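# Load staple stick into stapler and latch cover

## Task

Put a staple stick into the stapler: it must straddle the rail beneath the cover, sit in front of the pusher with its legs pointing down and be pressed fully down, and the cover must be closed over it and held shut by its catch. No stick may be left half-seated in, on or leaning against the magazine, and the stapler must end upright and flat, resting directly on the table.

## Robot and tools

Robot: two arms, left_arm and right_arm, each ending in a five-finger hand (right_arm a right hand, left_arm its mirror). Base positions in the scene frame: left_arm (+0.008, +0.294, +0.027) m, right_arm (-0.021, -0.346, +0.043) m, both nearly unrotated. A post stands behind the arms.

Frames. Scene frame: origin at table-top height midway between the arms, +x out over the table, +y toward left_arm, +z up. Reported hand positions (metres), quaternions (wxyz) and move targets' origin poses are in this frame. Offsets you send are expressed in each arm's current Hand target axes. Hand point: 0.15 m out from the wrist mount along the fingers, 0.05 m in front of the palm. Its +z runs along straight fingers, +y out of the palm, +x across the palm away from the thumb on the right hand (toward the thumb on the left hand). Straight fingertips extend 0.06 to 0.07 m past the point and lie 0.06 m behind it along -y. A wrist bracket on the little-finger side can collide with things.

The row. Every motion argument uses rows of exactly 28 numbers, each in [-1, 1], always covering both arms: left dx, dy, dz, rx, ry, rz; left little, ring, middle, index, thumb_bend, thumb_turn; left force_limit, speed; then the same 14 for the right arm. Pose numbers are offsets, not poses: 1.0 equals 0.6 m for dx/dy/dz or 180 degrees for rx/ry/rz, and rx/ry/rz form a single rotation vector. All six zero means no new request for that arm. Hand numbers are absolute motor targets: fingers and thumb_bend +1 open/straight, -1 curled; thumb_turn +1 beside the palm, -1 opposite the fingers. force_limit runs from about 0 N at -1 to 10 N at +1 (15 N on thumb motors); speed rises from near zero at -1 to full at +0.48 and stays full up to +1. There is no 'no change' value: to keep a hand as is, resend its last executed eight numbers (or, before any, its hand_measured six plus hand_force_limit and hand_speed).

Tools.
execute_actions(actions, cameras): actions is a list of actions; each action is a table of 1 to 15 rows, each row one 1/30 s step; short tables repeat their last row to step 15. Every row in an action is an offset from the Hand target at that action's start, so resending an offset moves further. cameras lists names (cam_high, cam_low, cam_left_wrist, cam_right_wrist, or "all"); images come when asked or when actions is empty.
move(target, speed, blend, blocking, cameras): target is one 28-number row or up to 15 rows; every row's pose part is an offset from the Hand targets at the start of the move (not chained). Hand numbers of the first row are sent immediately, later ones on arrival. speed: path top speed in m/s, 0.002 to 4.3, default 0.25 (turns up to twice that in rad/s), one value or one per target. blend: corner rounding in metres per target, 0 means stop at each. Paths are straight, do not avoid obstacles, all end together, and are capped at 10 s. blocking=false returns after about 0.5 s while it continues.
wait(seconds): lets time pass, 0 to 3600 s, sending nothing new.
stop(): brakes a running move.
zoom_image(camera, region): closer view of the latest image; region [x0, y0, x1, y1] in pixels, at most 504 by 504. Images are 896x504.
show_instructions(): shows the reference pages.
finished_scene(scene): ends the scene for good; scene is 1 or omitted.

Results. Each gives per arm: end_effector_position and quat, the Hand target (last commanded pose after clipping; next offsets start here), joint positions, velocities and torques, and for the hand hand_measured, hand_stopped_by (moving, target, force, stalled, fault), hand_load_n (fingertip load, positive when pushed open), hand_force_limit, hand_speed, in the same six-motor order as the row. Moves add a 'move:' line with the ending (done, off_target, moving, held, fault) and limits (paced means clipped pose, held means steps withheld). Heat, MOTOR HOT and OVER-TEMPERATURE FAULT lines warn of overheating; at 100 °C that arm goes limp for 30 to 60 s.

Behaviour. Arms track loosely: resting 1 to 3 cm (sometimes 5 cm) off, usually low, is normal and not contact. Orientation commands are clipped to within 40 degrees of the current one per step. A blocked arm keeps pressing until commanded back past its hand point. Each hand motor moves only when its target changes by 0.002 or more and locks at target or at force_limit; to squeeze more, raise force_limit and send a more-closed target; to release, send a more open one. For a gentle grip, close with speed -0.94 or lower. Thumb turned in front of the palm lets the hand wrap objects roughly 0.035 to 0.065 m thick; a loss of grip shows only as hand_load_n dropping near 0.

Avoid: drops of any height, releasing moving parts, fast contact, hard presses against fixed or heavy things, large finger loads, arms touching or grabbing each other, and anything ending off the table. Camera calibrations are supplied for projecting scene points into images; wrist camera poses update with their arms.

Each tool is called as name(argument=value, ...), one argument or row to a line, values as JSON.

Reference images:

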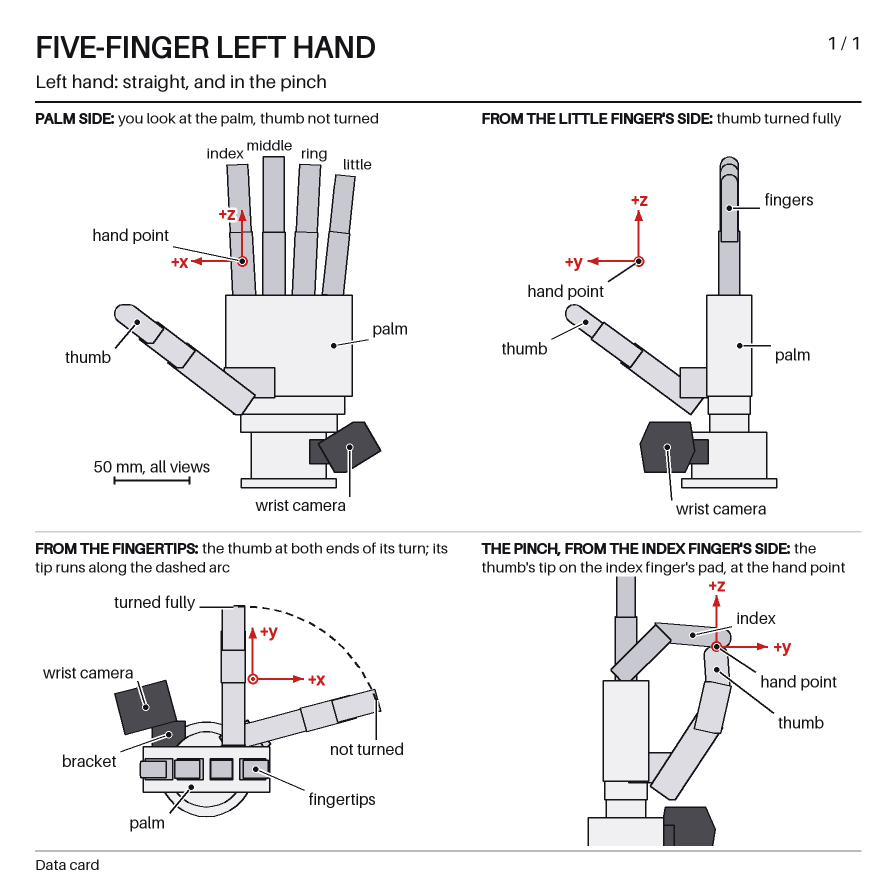

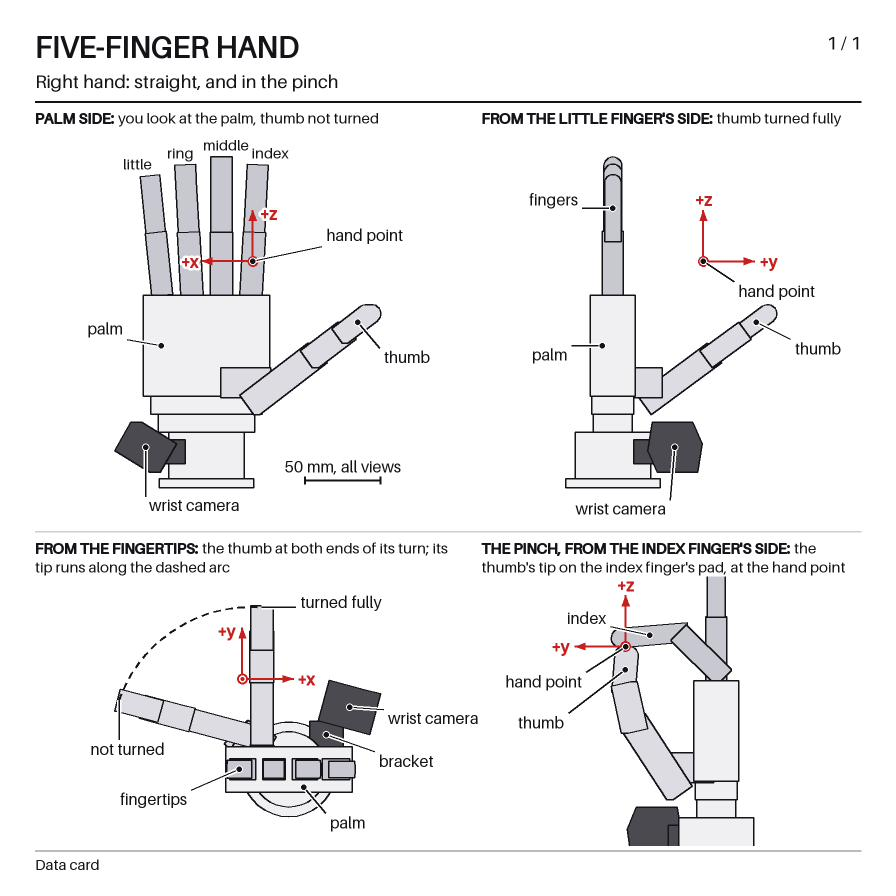

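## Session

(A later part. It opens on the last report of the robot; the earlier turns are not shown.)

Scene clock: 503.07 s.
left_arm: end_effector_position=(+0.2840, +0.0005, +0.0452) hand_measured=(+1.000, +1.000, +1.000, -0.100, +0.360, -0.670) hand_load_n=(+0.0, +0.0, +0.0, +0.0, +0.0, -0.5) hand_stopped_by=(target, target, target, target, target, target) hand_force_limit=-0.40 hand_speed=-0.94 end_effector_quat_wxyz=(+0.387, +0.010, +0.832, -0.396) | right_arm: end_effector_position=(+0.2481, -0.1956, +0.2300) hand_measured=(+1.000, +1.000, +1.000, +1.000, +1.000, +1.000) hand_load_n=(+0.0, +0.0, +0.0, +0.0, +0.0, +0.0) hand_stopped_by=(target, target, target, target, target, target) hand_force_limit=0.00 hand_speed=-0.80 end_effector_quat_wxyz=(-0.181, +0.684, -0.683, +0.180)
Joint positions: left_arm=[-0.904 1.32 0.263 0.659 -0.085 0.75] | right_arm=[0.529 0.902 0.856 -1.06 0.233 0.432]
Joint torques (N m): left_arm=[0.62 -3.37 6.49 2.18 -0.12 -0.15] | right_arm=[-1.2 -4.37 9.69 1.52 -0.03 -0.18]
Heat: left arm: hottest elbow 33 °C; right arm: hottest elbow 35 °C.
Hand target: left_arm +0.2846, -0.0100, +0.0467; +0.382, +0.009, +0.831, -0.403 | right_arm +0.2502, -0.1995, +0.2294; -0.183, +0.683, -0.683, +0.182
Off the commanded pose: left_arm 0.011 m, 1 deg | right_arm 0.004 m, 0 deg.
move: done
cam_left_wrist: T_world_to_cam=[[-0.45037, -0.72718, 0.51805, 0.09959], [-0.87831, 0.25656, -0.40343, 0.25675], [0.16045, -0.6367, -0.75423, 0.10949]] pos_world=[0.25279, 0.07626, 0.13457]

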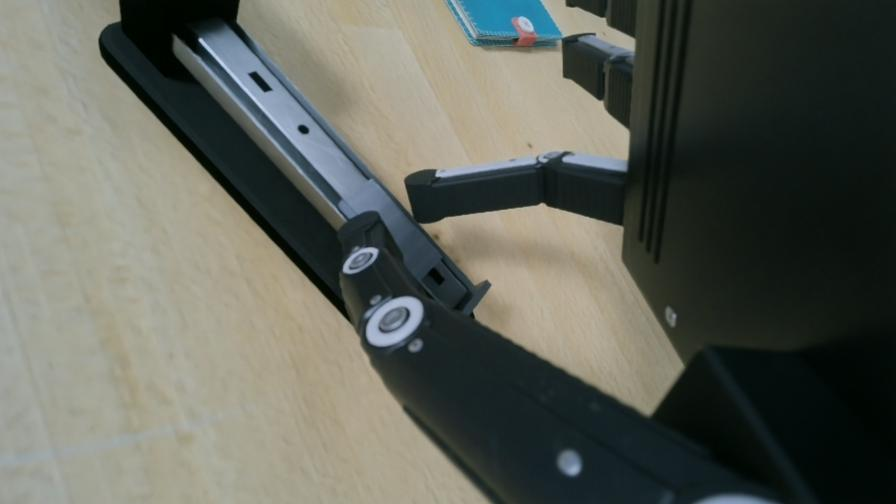

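move(
  target=[
    [0,0,0,0,0,0,1,1,1,0.4,0.36,-0.67,-0.4,-0.6,0,0,0,0,0,0,1,1,1,1,1,1,0,-0.8],
    [-0.0341,-0.0349,-0.0129,0,0,0,1,1,1,0.4,0.36,-0.67,-0.4,-0.6,0,0,0,0,0,0,1,1,1,1,1,1,0,-0.8],
    [-0.0663,-0.0680,-0.0320,0,0,0,1,1,1,0.4,0.36,-0.67,-0.4,-0.6,0,0,0,0,0,0,1,1,1,1,1,1,0,-0.8],
  ],
  speed=0.05,
  cameras=["cam_left_wrist","cam_right_wrist"],
)

zoom_image(
  camera="cam_left_wrist",
  region=[180, 60, 500, 340],
)

zoom_image(
  camera="cam_right_wrist",
  region=[400, 200, 520, 290],
)

Scene clock: 506.73 s.
left_arm: end_effector_position=(+0.2816, +0.0031, +0.0857) hand_measured=(+1.000, +1.000, +1.000, +0.400, +0.360, -0.670) hand_load_n=(+0.0, +0.0, +0.0, +0.0, +0.0, +0.0) hand_stopped_by=(target, target, target, target, target, target) hand_force_limit=-0.40 hand_speed=-0.60 end_effector_quat_wxyz=(+0.376, +0.012, +0.843, -0.384) | right_arm: end_effector_position=(+0.2481, -0.1956, +0.2300) hand_measured=(+1.000, +1.000, +1.000, +1.000, +1.000, +1.000) hand_load_n=(+0.0, +0.0, +0.0, +0.0, +0.0, -0.5) hand_stopped_by=(target, target, target, target, target, target) hand_force_limit=0.00 hand_speed=-0.80 end_effector_quat_wxyz=(-0.181, +0.684, -0.683, +0.180)
Joint positions: left_arm=[-0.904 1.108 0.326 0.345 -0.084 0.75] | right_arm=[0.529 0.902 0.856 -1.06 0.233 0.432]
Joint torques (N m): left_arm=[0.91 -4.72 9.22 1.94 -0.09 -0.14] | right_arm=[-1.14 -4.31 9.7 1.43 -0.04 -0.21]
Heat: left arm: hottest elbow 33 °C; right arm: hottest elbow 35 °C.
Hand target: left_arm +0.2876, -0.0130, +0.1068; +0.383, +0.009, +0.831, -0.403 | right_arm +0.2502, -0.1995, +0.2294; -0.183, +0.683, -0.683, +0.182
Off the commanded pose: left_arm 0.027 m, 3 deg | right_arm 0.004 m, 0 deg.
move: off_target (left_arm)
cam_left_wrist: T_world_to_cam=[[-0.43862, -0.74194, 0.50709, 0.07709], [-0.8876, 0.26934, -0.37367, 0.27042], [0.14066, -0.61399, -0.77668, 0.14943]] pos_world=[0.25282, 0.07611, 0.17801]
cam_right_wrist: T_world_to_cam=[[-0.82857, -0.25205, -0.49994, 0.27459], [-0.499, 0.73738, 0.45526, 0.1413], [0.25389, 0.62669, -0.73675, 0.34005]] pos_world=[0.21169, -0.24809, 0.32349]

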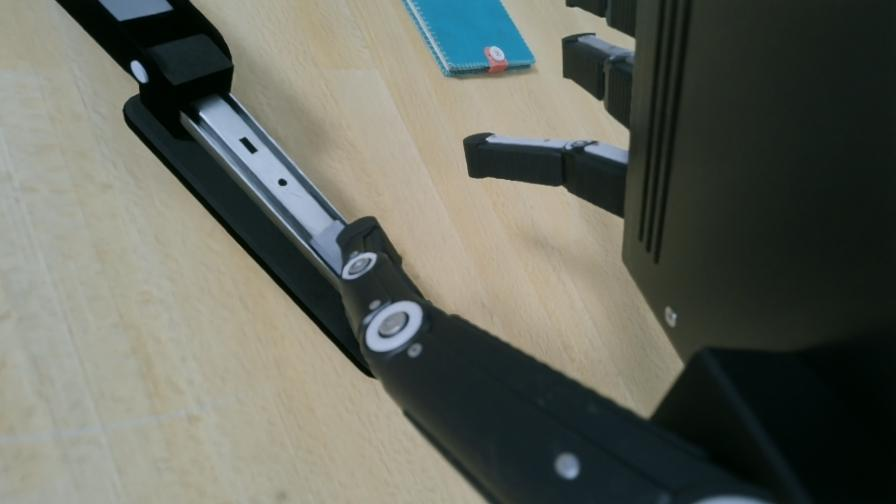

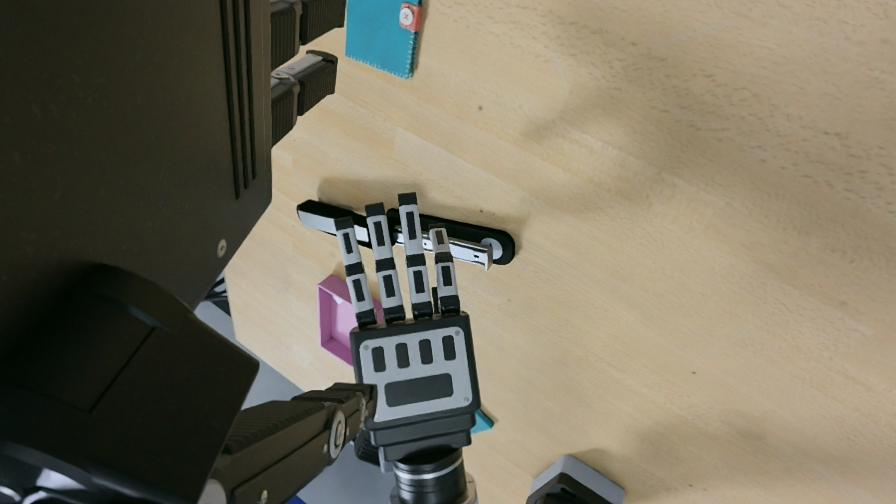

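Scaled by 1.575.

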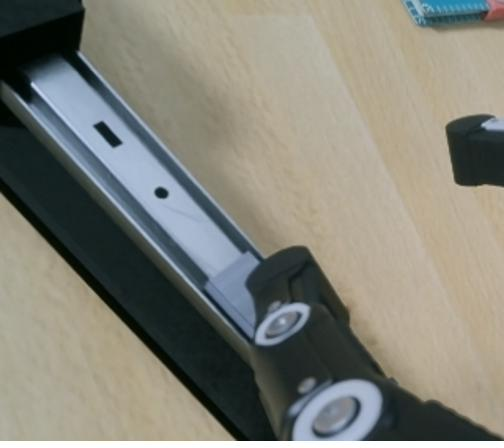

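Scaled by 4.200.

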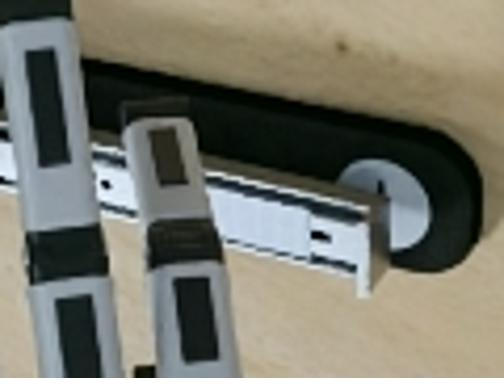

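move(
  target=[
    [-0.0483,-0.0497,-0.0286,0,0,0,1,1,1,0.4,0.36,-0.67,-0.4,-0.6,0,0,0,0,0,0,1,1,1,1,1,1,0,-0.8],
    [-0.0483,-0.0497,-0.0286,0,0,0,1,1,1,0.4,0.6,1,-0.4,0,0,0,0,0,0,0,1,1,1,1,1,1,0,-0.8],
  ],
  speed=0.1,
  cameras=["cam_left_wrist"],
)

zoom_image(
  camera="cam_left_wrist",
  region=[220, 80, 500, 330],
)

Scene clock: 510.27 s.
left_arm: end_effector_position=(+0.2824, +0.0018, +0.1279) hand_measured=(+1.000, +1.000, +1.000, +0.400, +0.600, +1.000) hand_load_n=(+0.0, +0.0, +0.0, +0.0, +0.0, +0.0) hand_stopped_by=(target, target, target, target, target, target) hand_force_limit=-0.40 hand_speed=0.00 end_effector_quat_wxyz=(+0.376, +0.012, +0.843, -0.384) | right_arm: end_effector_position=(+0.2481, -0.1956, +0.2300) hand_measured=(+1.000, +1.000, +1.000, +1.000, +1.000, +1.000) hand_load_n=(+0.0, +0.0, +0.0, +0.0, +0.0, +0.0) hand_stopped_by=(target, target, target, target, target, target) hand_force_limit=0.00 hand_speed=-0.80 end_effector_quat_wxyz=(-0.181, +0.684, -0.683, +0.180)
Joint positions: left_arm=[-0.904 0.979 0.398 0.143 -0.083 0.75] | right_arm=[0.529 0.902 0.856 -1.06 0.233 0.432]
Joint torques (N m): left_arm=[1.03 -4.19 10.41 1.89 -0.09 -0.16] | right_arm=[-1.32 -4.31 9.68 1.48 -0.05 -0.19]
Heat: left arm: hottest elbow 33 °C; right arm: hottest elbow 35 °C.
Hand target: left_arm +0.2876, -0.0130, +0.1516; +0.382, +0.009, +0.832, -0.403 | right_arm +0.2502, -0.1995, +0.2294; -0.183, +0.683, -0.683, +0.182
Off the commanded pose: left_arm 0.029 m, 3 deg | right_arm 0.004 m, 0 deg.
move: off_target (left_arm); target 2's new numbers were sent with left_arm's hand 0.028 m and 3 deg from that target
cam_left_wrist: T_world_to_cam=[[-0.43842, -0.74217, 0.50692, 0.05509], [-0.8879, 0.2702, -0.37233, 0.28718], [0.13936, -0.61333, -0.77743, 0.18165]] pos_world=[0.25383, 0.0747, 0.22022]

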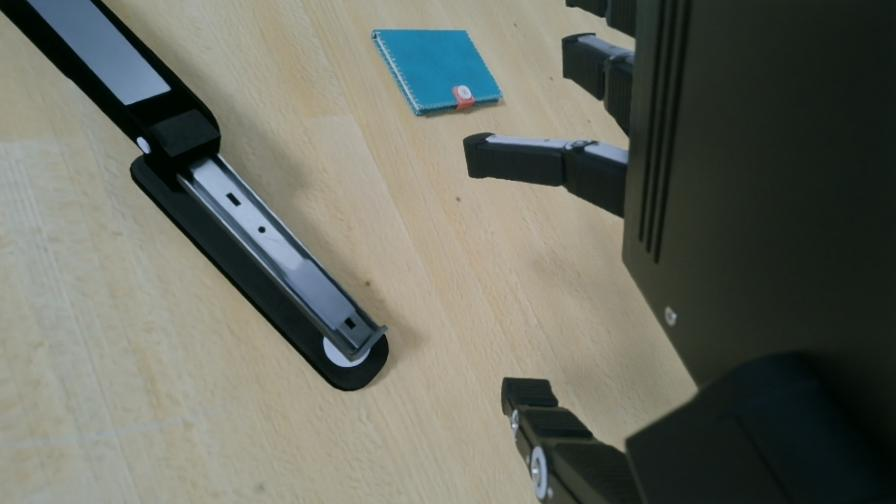

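Scaled by 1.800.

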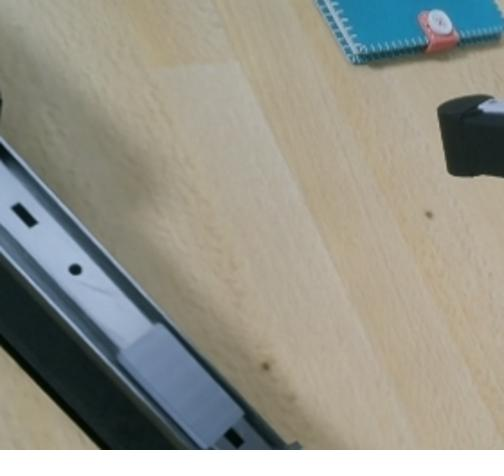

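zoom_image(
  camera="cam_left_wrist",
  region=[260, 220, 400, 370],
)

zoom_image(
  camera="cam_left_wrist",
  region=[0, 0, 240, 200],
)

Scaled by 3.360.

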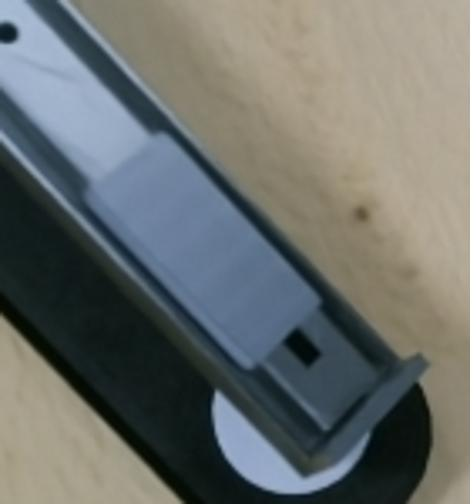

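Scaled by 2.100.

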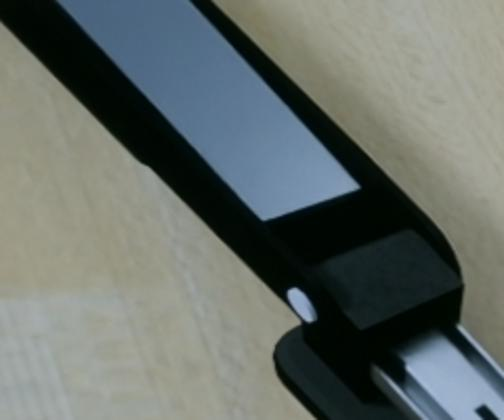

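move(
  target=[
    [0,0,0,0,0,0,1,1,1,0.5,-0.5,-1,-0.4,0,0,0,0,0,0,0,1,1,1,1,1,1,0,-0.8],
    [0,0,0,0,0,0,1,1,1,-0.24,-0.5,-1,-0.4,0,0,0,0,0,0,0,1,1,1,1,1,1,0,-0.8],
    [0.0710,0.1194,0.0293,0,0,0,1,1,1,-0.24,-0.5,-1,-0.4,0,0,0,0,0,0,0,1,1,1,1,1,1,0,-0.8],
  ],
  speed=0.08,
  cameras=["cam_left_wrist"],
)

Scene clock: 514.97 s.
left_arm: end_effector_position=(+0.2847, +0.0085, +0.0698) hand_measured=(+1.000, +1.000, +1.000, -0.240, -0.500, -1.000) hand_load_n=(+0.0, +0.0, +0.0, +0.0, +0.0, +0.0) hand_stopped_by=(target, target, target, target, target, target) hand_force_limit=-0.40 hand_speed=0.00 end_effector_quat_wxyz=(+0.375, +0.009, +0.834, -0.405) | right_arm: end_effector_position=(+0.2481, -0.1956, +0.2300) hand_measured=(+1.000, +1.000, +1.000, +1.000, +1.000, +1.000) hand_load_n=(+0.0, +0.0, +0.0, +0.0, +0.0, +0.0) hand_stopped_by=(target, target, target, target, target, target) hand_force_limit=0.00 hand_speed=-0.80 end_effector_quat_wxyz=(-0.181, +0.684, -0.683, +0.180)
Joint positions: left_arm=[-0.857 1.172 0.275 0.497 -0.018 0.75] | right_arm=[0.529 0.902 0.856 -1.06 0.233 0.432]
Joint torques (N m): left_arm=[2.9 -2.84 6.17 3.02 -0.04 0.16] | right_arm=[-1.03 -4.31 9.66 1.5 -0.04 -0.19]
Heat: left arm: hottest elbow 34 °C; right arm: hottest elbow 35 °C.
Hand target: left_arm +0.2917, +0.0110, +0.0701; +0.382, +0.009, +0.831, -0.403 | right_arm +0.2502, -0.1995, +0.2294; -0.183, +0.683, -0.683, +0.182
Off the commanded pose: left_arm 0.007 m, 1 deg | right_arm 0.004 m, 0 deg.
move: done; target 2's new numbers were sent with left_arm's hand 0.029 m and 3 deg from that target
cam_left_wrist: T_world_to_cam=[[-0.44976, -0.7123, 0.53884, 0.09135], [-0.88301, 0.26393, -0.38813, 0.26554], [0.13425, -0.65036, -0.74767, 0.14001]] pos_world=[0.25676, 0.08604, 0.15852]

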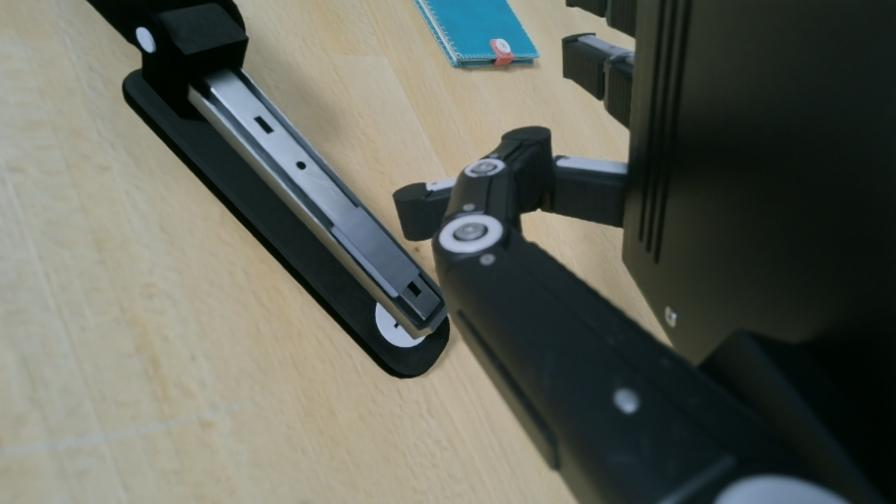

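zoom_image(
  camera="cam_left_wrist",
  region=[300, 160, 460, 340],
)

Scaled by 2.800.

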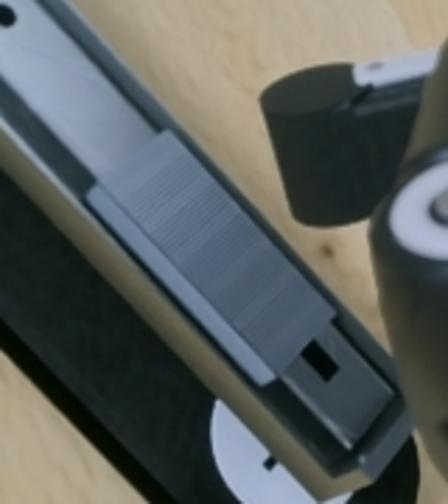

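move(
  target=[0.0274,0.0282,0.0162,0,0,0,1,1,1,-0.24,-0.5,-1,-0.4,0,0,0,0,0,0,0,1,1,1,1,1,1,0,-0.8],
  speed=0.04,
  cameras=["cam_left_wrist"],
)

zoom_image(
  camera="cam_left_wrist",
  region=[320, 130, 480, 310],
)

Scene clock: 517.77 s.
left_arm: end_effector_position=(+0.2866, +0.0063, +0.0472) hand_measured=(+1.000, +1.000, +1.000, -0.240, -0.500, -1.000) hand_load_n=(+0.0, +0.0, +0.0, +0.0, +0.0, +0.0) hand_stopped_by=(target, target, target, target, target, target) hand_force_limit=-0.40 hand_speed=0.00 end_effector_quat_wxyz=(+0.377, +0.009, +0.831, -0.408) | right_arm: end_effector_position=(+0.2481, -0.1956, +0.2300) hand_measured=(+1.000, +1.000, +1.000, +1.000, +1.000, +1.000) hand_load_n=(+0.0, +0.0, +0.0, +0.0, +0.0, +0.0) hand_stopped_by=(target, target, target, target, target, target) hand_force_limit=0.00 hand_speed=-0.80 end_effector_quat_wxyz=(-0.181, +0.684, -0.683, +0.180)
Joint positions: left_arm=[-0.857 1.3 0.254 0.653 -0.018 0.75] | right_arm=[0.529 0.902 0.856 -1.06 0.233 0.432]
Joint torques (N m): left_arm=[2.84 -3.66 4.9 2.86 -0.06 0.15] | right_arm=[-1.2 -4.31 9.65 1.51 -0.06 -0.2]
Heat: left arm: hottest elbow 33 °C; right arm: hottest elbow 35 °C.
Hand target: left_arm +0.2917, +0.0110, +0.0446; +0.383, +0.009, +0.831, -0.403 | right_arm +0.2502, -0.1995, +0.2294; -0.183, +0.683, -0.683, +0.182
Off the commanded pose: left_arm 0.007 m, 1 deg | right_arm 0.004 m, 0 deg.
move: done
cam_left_wrist: T_world_to_cam=[[-0.4524, -0.70921, 0.5407, 0.10341], [-0.88107, 0.26158, -0.39408, 0.25872], [0.13805, -0.65468, -0.7432, 0.12022]] pos_world=[0.25814, 0.08437, 0.13539]

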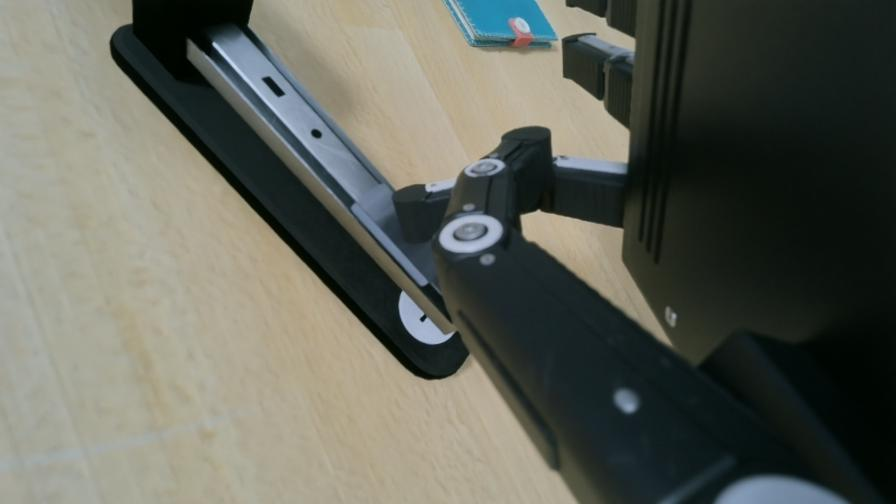

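Scaled by 2.800.

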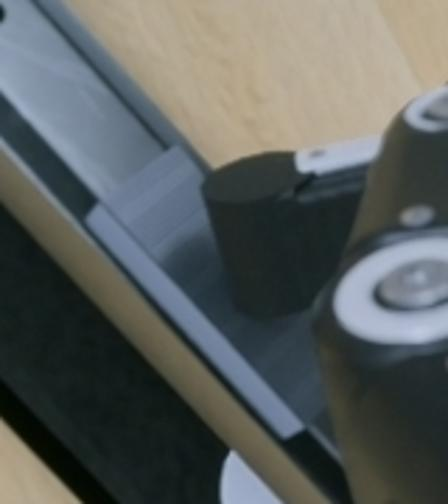

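move(
  target=[
    [0.0065,0.0066,0.0038,0,0,0,1,1,1,-0.24,-0.5,-1,-0.4,0,0,0,0,0,0,0,1,1,1,1,1,1,0,-0.8],
  ],
  speed=0.03,
  cameras=["cam_left_wrist"],
)

zoom_image(
  camera="cam_left_wrist",
  region=[320, 130, 480, 310],
)

Scene clock: 518.83 s.
left_arm: end_effector_position=(+0.2886, +0.0040, +0.0462) hand_measured=(+1.000, +1.000, +1.000, -0.240, -0.500, -1.000) hand_load_n=(+0.0, +0.0, +0.0, -1.5, +0.5, +0.0) hand_stopped_by=(target, target, target, target, target, target) hand_force_limit=-0.40 hand_speed=0.00 end_effector_quat_wxyz=(+0.381, +0.009, +0.827, -0.413) | right_arm: end_effector_position=(+0.2481, -0.1956, +0.2300) hand_measured=(+1.000, +1.000, +1.000, +1.000, +1.000, +1.000) hand_load_n=(+0.0, +0.0, +0.0, +0.0, +0.0, +0.0) hand_stopped_by=(target, target, target, target, target, target) hand_force_limit=0.00 hand_speed=-0.80 end_effector_quat_wxyz=(-0.181, +0.684, -0.683, +0.180)
Joint positions: left_arm=[-0.857 1.326 0.252 0.697 -0.018 0.75] | right_arm=[0.529 0.902 0.856 -1.06 0.233 0.432]
Joint torques (N m): left_arm=[2.96 -3.14 4.56 2.59 -0.06 0.16] | right_arm=[-1.14 -4.19 9.63 1.54 -0.04 -0.19]
Heat: left arm: hottest elbow 33 °C; right arm: hottest elbow 35 °C.
Hand target: left_arm +0.2916, +0.0111, +0.0385; +0.383, +0.009, +0.831, -0.403 | right_arm +0.2502, -0.1995, +0.2294; -0.183, +0.683, -0.683, +0.182
Off the commanded pose: left_arm 0.011 m, 1 deg | right_arm 0.004 m, 0 deg.
move: off_target (left_arm)
cam_left_wrist: T_world_to_cam=[[-0.458, -0.7028, 0.54435, 0.1047], [-0.87696, 0.25695, -0.40611, 0.26009], [0.14554, -0.66337, -0.734, 0.11513]] pos_world=[0.25929, 0.08313, 0.13314]

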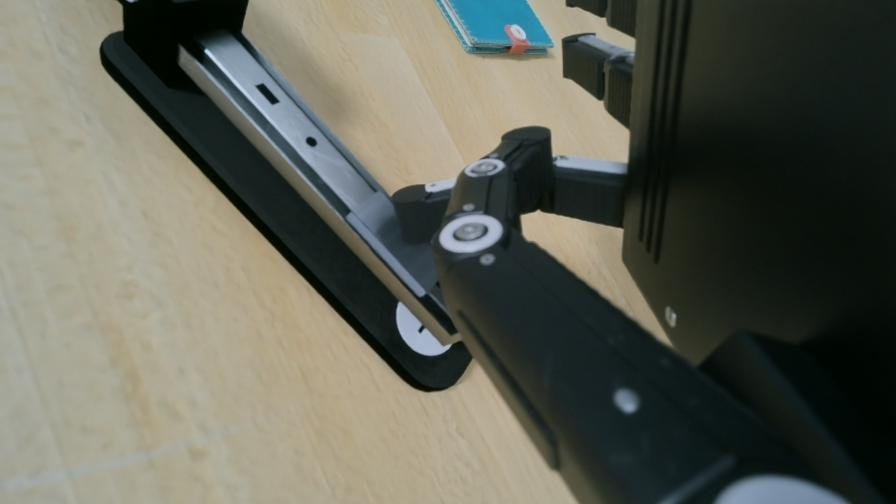

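Scaled by 2.800.

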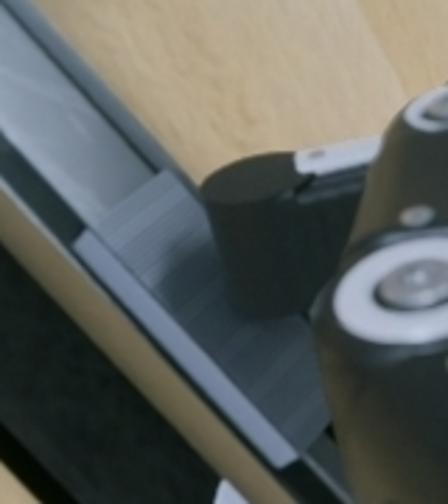

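move(
  target=[
    [-0.0399,-0.0409,-0.0144,0,0,0,1,1,1,-0.24,-0.5,-1,-0.4,0,0,0,0,0,0,0,1,1,1,1,1,1,0,-0.8],
    [-0.1042,-0.1072,-0.0526,0,0,0,1,1,1,-0.24,-0.5,-1,-0.4,0,0,0,0,0,0,0,1,1,1,1,1,1,0,-0.8],
  ],
  speed=0.07,
  cameras=["cam_left_wrist"],
)

zoom_image(
  camera="cam_left_wrist",
  region=[260, 190, 440, 370],
)

Scene clock: 521.77 s.
left_arm: end_effector_position=(+0.2801, +0.0139, +0.1098) hand_measured=(+1.000, +1.000, +1.000, -0.240, -0.500, -1.000) hand_load_n=(+0.0, +0.0, +0.0, +0.0, +0.0, +0.0) hand_stopped_by=(target, target, target, target, target, target) hand_force_limit=-0.40 hand_speed=0.00 end_effector_quat_wxyz=(+0.365, +0.010, +0.844, -0.394) | right_arm: end_effector_position=(+0.2481, -0.1956, +0.2300) hand_measured=(+1.000, +1.000, +1.000, +1.000, +1.000, +1.000) hand_load_n=(+0.0, +0.0, +0.0, +0.0, +0.0, +0.0) hand_stopped_by=(target, target, target, target, target, target) hand_force_limit=0.00 hand_speed=-0.80 end_effector_quat_wxyz=(-0.181, +0.684, -0.683, +0.180)
Joint positions: left_arm=[-0.857 0.983 0.343 0.202 -0.018 0.751] | right_arm=[0.529 0.902 0.856 -1.06 0.233 0.432]
Joint torques (N m): left_arm=[2.96 -3.9 10.15 1.92 -0.07 0.15] | right_arm=[-1.14 -4.19 9.62 1.47 -0.03 -0.19]
Heat: left arm: hottest elbow 34 °C; right arm: hottest elbow 35 °C.
Hand target: left_arm +0.2951, +0.0072, +0.1335; +0.382, +0.009, +0.831, -0.403 | right_arm +0.2502, -0.1995, +0.2294; -0.183, +0.683, -0.683, +0.182
Off the commanded pose: left_arm 0.029 m, 3 deg | right_arm 0.004 m, 0 deg.
move: off_target (left_arm)
cam_left_wrist: T_world_to_cam=[[-0.43738, -0.72721, 0.52902, 0.0693], [-0.89173, 0.27467, -0.35968, 0.27466], [0.11625, -0.62906, -0.76862, 0.18115]] pos_world=[0.25418, 0.08891, 0.20136]

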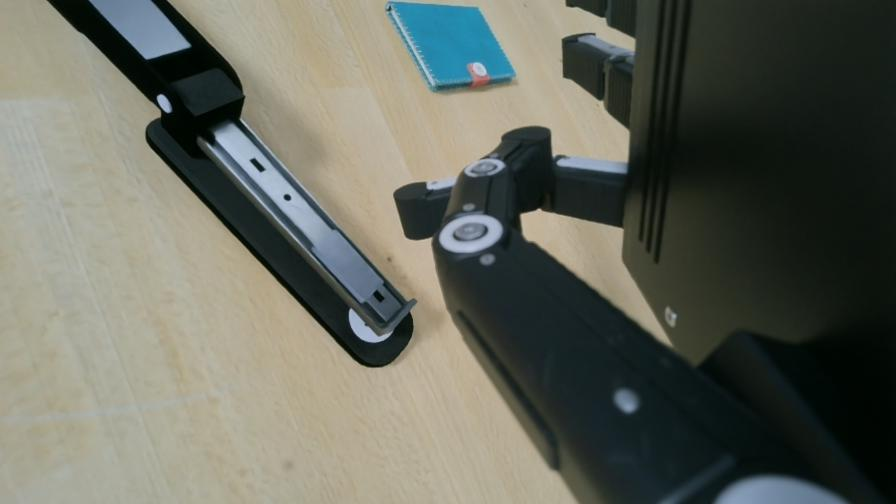

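Scaled by 2.800.

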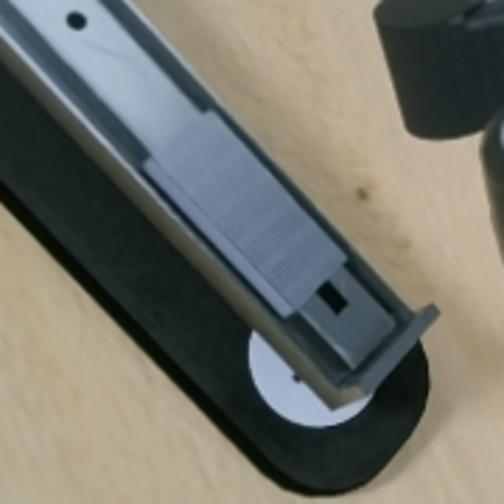

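move(
  target=[
    [-0.2201,0.1094,0.0938,0,0,0,1,1,1,0.4,-0.5,-1,-0.4,0,0,0,0,0,0,0,1,1,1,1,1,1,0,-0.8],
    [-0.2201,0.1094,0.0938,0,0,0,1,1,1,0.4,0.6,1,-0.4,0,0,0,0,0,0,0,1,1,1,1,1,1,0,-0.8],
  ],
  speed=0.12,
  cameras=["cam_left_wrist","cam_low","cam_high","cam_right_wrist"],
)

Scene clock: 525.53 s.
left_arm: end_effector_position=(+0.4273, +0.0531, +0.1398) hand_measured=(+1.000, +1.000, +1.000, +0.400, +0.600, +1.000) hand_load_n=(+0.0, +0.0, +0.0, +0.0, +0.0, +0.0) hand_stopped_by=(target, target, target, target, target, target) hand_force_limit=-0.40 hand_speed=0.00 end_effector_quat_wxyz=(+0.370, +0.005, +0.837, -0.404) | right_arm: end_effector_position=(+0.2481, -0.1956, +0.2300) hand_measured=(+1.000, +1.000, +1.000, +1.000, +1.000, +1.000) hand_load_n=(+0.0, +0.0, +0.0, +0.0, +0.0, +0.0) hand_stopped_by=(target, target, target, target, target, target) hand_force_limit=0.00 hand_speed=-0.80 end_effector_quat_wxyz=(-0.181, +0.684, -0.683, +0.180)
Joint positions: left_arm=[-0.434 1.237 0.596 0.197 0.368 0.916] | right_arm=[0.529 0.902 0.856 -1.06 0.233 0.432]
Joint torques (N m): left_arm=[2.73 -5.48 10.26 1.87 0.1 0.17] | right_arm=[-1.32 -4.07 9.62 1.5 -0.04 -0.19]
Heat: left arm: hottest elbow 34 °C; right arm: hottest elbow 35 °C.
Hand target: left_arm +0.4452, +0.0523, +0.1533; +0.382, +0.009, +0.832, -0.403 | right_arm +0.2502, -0.1995, +0.2294; -0.183, +0.683, -0.683, +0.182
Off the commanded pose: left_arm 0.022 m, 2 deg | right_arm 0.004 m, 0 deg.
move: off_target (left_arm); target 2's new numbers were sent with left_arm's hand 0.023 m and 2 deg from that target
cam_left_wrist: T_world_to_cam=[[-0.43827, -0.71516, 0.54449, 0.14396], [-0.89002, 0.2606, -0.37411, 0.40802], [0.12565, -0.64856, -0.75072, 0.20631]] pos_world=[0.40031, 0.13043, 0.22914]
cam_right_wrist: T_world_to_cam=[[-0.82857, -0.25205, -0.49994, 0.27459], [-0.499, 0.73738, 0.45526, 0.1413], [0.25389, 0.62669, -0.73675, 0.34005]] pos_world=[0.21169, -0.24809, 0.32349]

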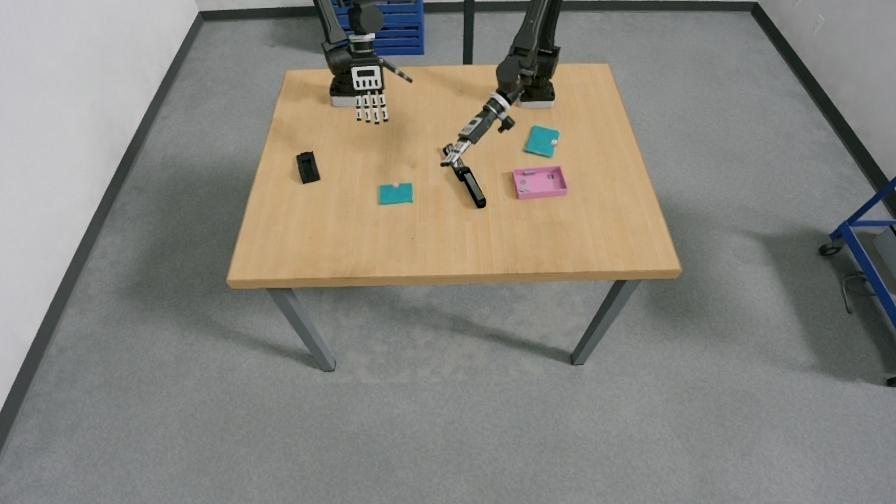

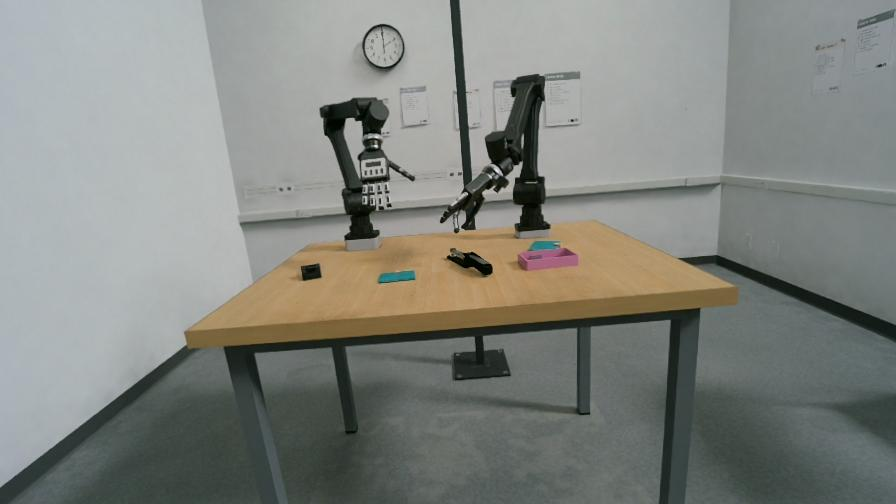

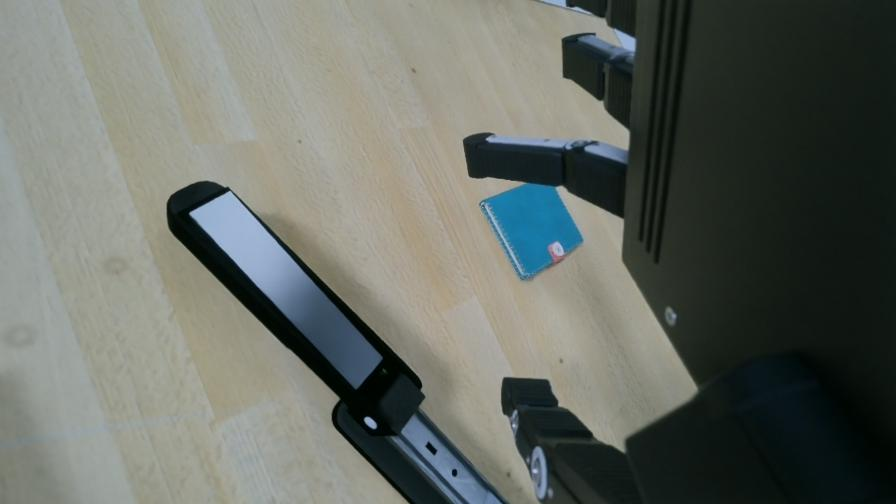

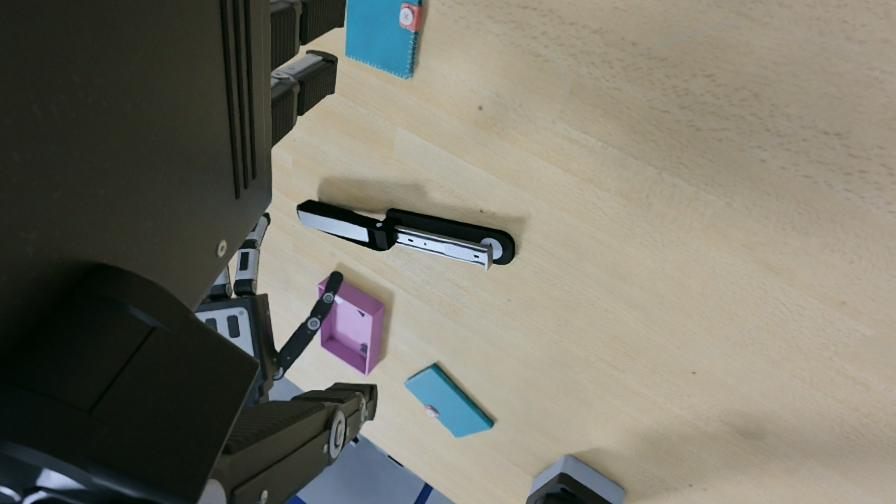

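zoom_image(
  camera="cam_left_wrist",
  region=[140, 160, 480, 500],
)

zoom_image(
  camera="cam_low",
  region=[430, 235, 510, 285],
)

zoom_image(
  camera="cam_right_wrist",
  region=[280, 170, 540, 290],
)

Scaled by 1.482.

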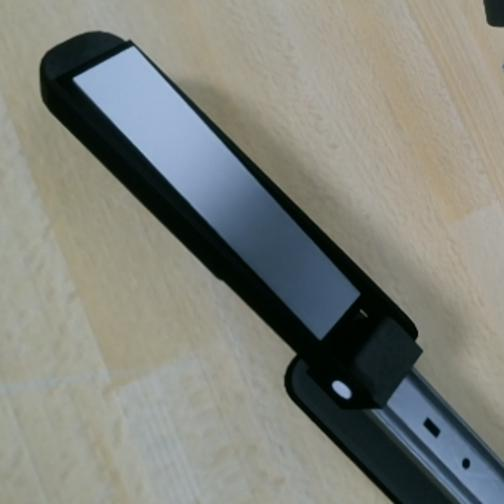

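Scaled by 6.300.

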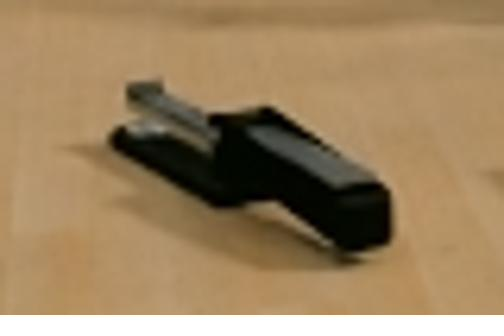

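Scaled by 1.938.

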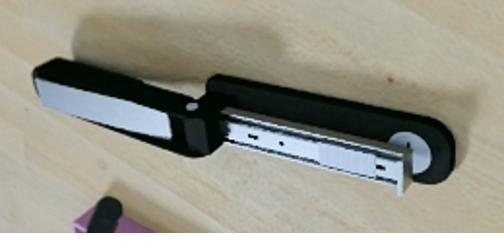

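move(
  target=[
    [0,0,0,0,0,0,1,1,1,0.4,0.46,-0.67,-0.4,-0.2,0,0,0,0,0,0,1,1,1,1,1,1,0,-0.8],
    [0.0208,0.1444,0.0515,0.0143,0.0147,0.0085,1,1,1,0.4,0.46,-0.67,-0.4,-0.2,0,0,0,0,0,0,1,1,1,1,1,1,0,-0.8],
  ],
  speed=0.08,
  cameras=["cam_left_wrist","cam_low"],
)

Scene clock: 533.33 s.
left_arm: end_effector_position=(+0.4625, +0.0845, +0.0645) hand_measured=(+1.000, +1.000, +1.000, +0.400, +0.460, -0.670) hand_load_n=(+0.0, +0.0, +0.0, +0.0, +0.0, +0.0) hand_stopped_by=(target, target, target, target, target, target) hand_force_limit=-0.40 hand_speed=-0.20 end_effector_quat_wxyz=(+0.347, +0.030, +0.839, -0.417) | right_arm: end_effector_position=(+0.2481, -0.1956, +0.2300) hand_measured=(+1.000, +1.000, +1.000, +1.000, +1.000, +1.000) hand_load_n=(+0.0, +0.0, +0.0, +0.0, +0.0, +0.0) hand_stopped_by=(target, target, target, target, target, target) hand_force_limit=0.00 hand_speed=-0.80 end_effector_quat_wxyz=(-0.181, +0.684, -0.683, +0.180)
Joint positions: left_arm=[-0.283 1.499 0.596 0.393 0.568 1.022] | right_arm=[0.529 0.902 0.856 -1.06 0.233 0.432]
Joint torques (N m): left_arm=[2.78 -7.36 8.23 2.78 0.17 0.21] | right_arm=[-1.26 -4.31 9.68 1.51 -0.04 -0.2]
Heat: left arm: hottest elbow 34 °C; right arm: hottest elbow 35 °C.
Hand target: left_arm +0.4837, +0.0861, +0.0760; +0.368, +0.038, +0.831, -0.416 | right_arm +0.2502, -0.1995, +0.2294; -0.183, +0.683, -0.683, +0.182
Off the commanded pose: left_arm 0.024 m, 3 deg | right_arm 0.004 m, 0 deg.
move: off_target (left_arm)
cam_left_wrist: T_world_to_cam=[[-0.47684, -0.68263, 0.55376, 0.2374], [-0.87656, 0.32241, -0.35735, 0.39041], [0.0654, -0.6558, -0.7521, 0.19426]] pos_world=[0.44271, 0.16358, 0.15415]
Images, in order (width x height): cam_low 896x504, cam_left_wrist 896x504.

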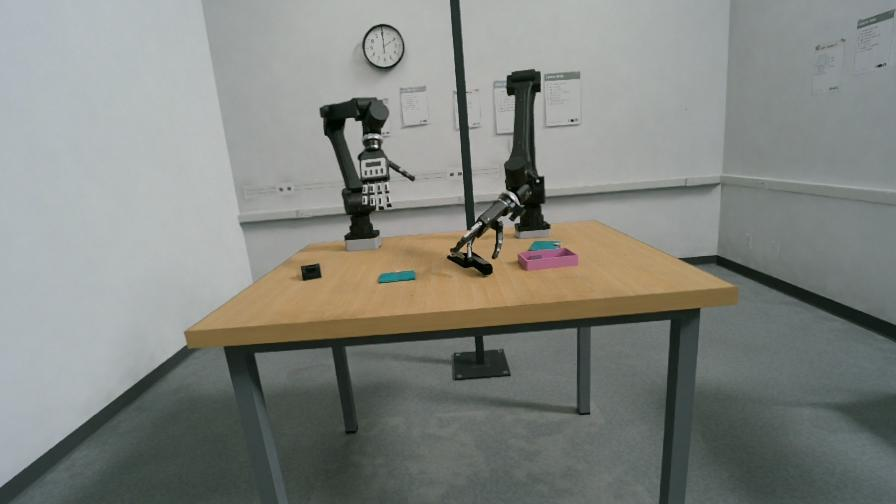

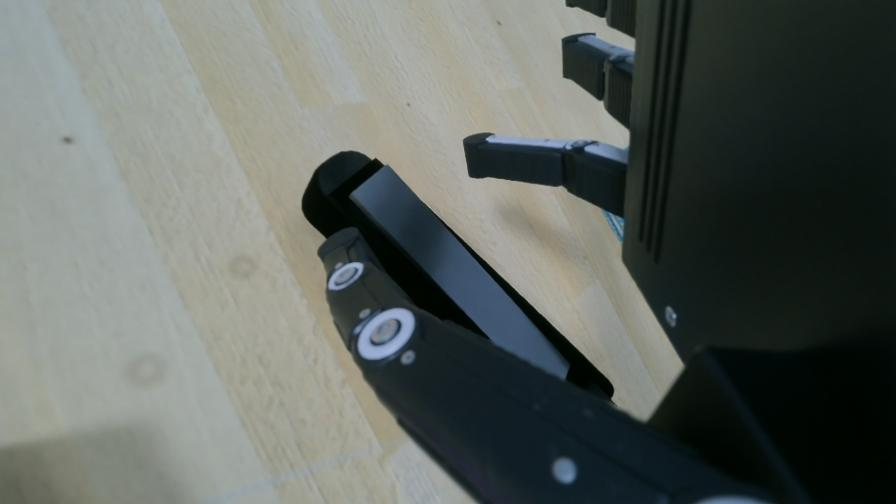

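move(
  target=[0.0105,0.0221,0.0225,0,0,0,1,1,1,0.4,0.46,-0.67,-0.4,-0.2,0,0,0,0,0,0,1,1,1,1,1,1,0,-0.8],
  speed=0.05,
  cameras=["cam_left_wrist","cam_low"],
)

zoom_image(
  camera="cam_low",
  region=[440, 220, 520, 290],
)

Scene clock: 535.77 s.
left_arm: end_effector_position=(+0.4720, +0.0818, +0.0486) hand_measured=(+1.000, +1.000, +1.000, +0.400, +0.460, -0.670) hand_load_n=(+0.0, +0.0, +0.0, +0.0, +0.0, +0.0) hand_stopped_by=(target, target, target, target, target, target) hand_force_limit=-0.40 hand_speed=-0.20 end_effector_quat_wxyz=(+0.349, +0.031, +0.839, -0.417) | right_arm: end_effector_position=(+0.2481, -0.1956, +0.2300) hand_measured=(+1.000, +1.000, +1.000, +1.000, +1.000, +1.000) hand_load_n=(+0.0, +0.0, +0.0, +0.0, +0.0, +0.0) hand_stopped_by=(target, target, target, target, target, target) hand_force_limit=0.00 hand_speed=-0.80 end_effector_quat_wxyz=(-0.181, +0.684, -0.683, +0.180)
Joint positions: left_arm=[-0.283 1.568 0.609 0.453 0.568 1.023] | right_arm=[0.529 0.902 0.856 -1.06 0.233 0.432]
Joint torques (N m): left_arm=[2.78 -8.12 7.77 2.77 0.16 0.18] | right_arm=[-1.2 -4.13 9.68 1.46 -0.06 -0.2]
Heat: left arm: hottest elbow 34 °C; right arm: hottest elbow 35 °C.
Hand target: left_arm +0.4919, +0.0835, +0.0580; +0.368, +0.038, +0.831, -0.416 | right_arm +0.2502, -0.1995, +0.2294; -0.183, +0.683, -0.683, +0.182
Off the commanded pose: left_arm 0.022 m, 3 deg | right_arm 0.004 m, 0 deg.
move: off_target (left_arm)
cam_left_wrist: T_world_to_cam=[[-0.47935, -0.68212, 0.55221, 0.25007], [-0.87496, 0.32247, -0.36118, 0.3934], [0.0683, -0.6563, -0.7514, 0.17852]] pos_world=[0.45189, 0.16088, 0.13815]
Images, in order (width x height): cam_low 896x504, cam_left_wrist 896x504.

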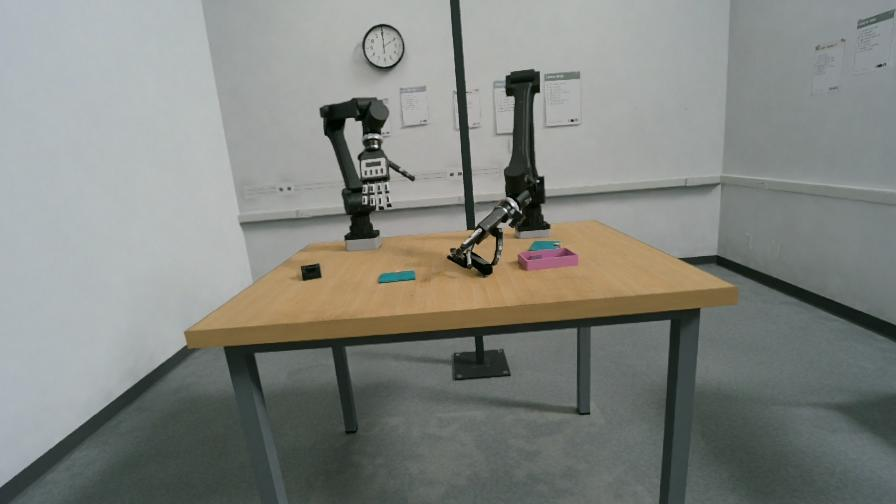

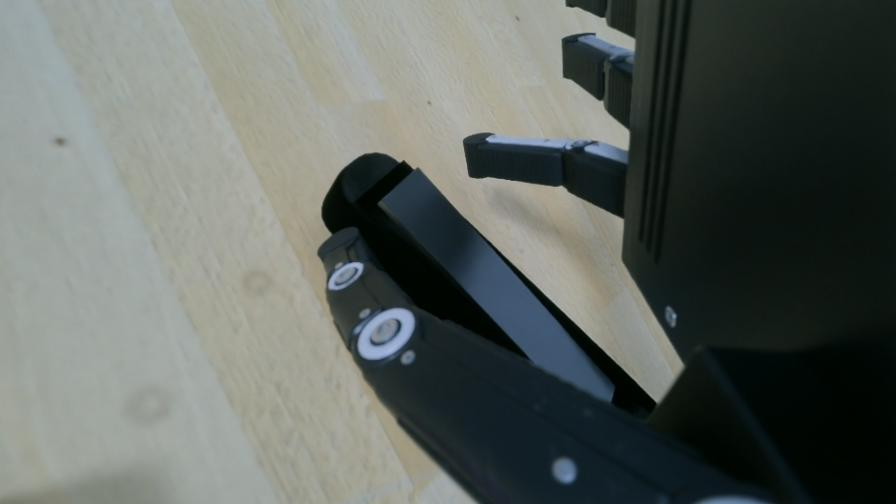

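Scaled by 6.300.

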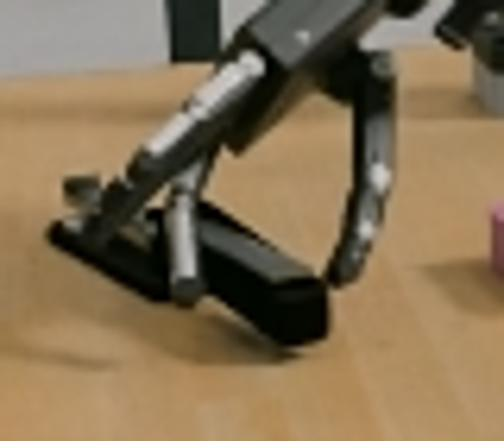

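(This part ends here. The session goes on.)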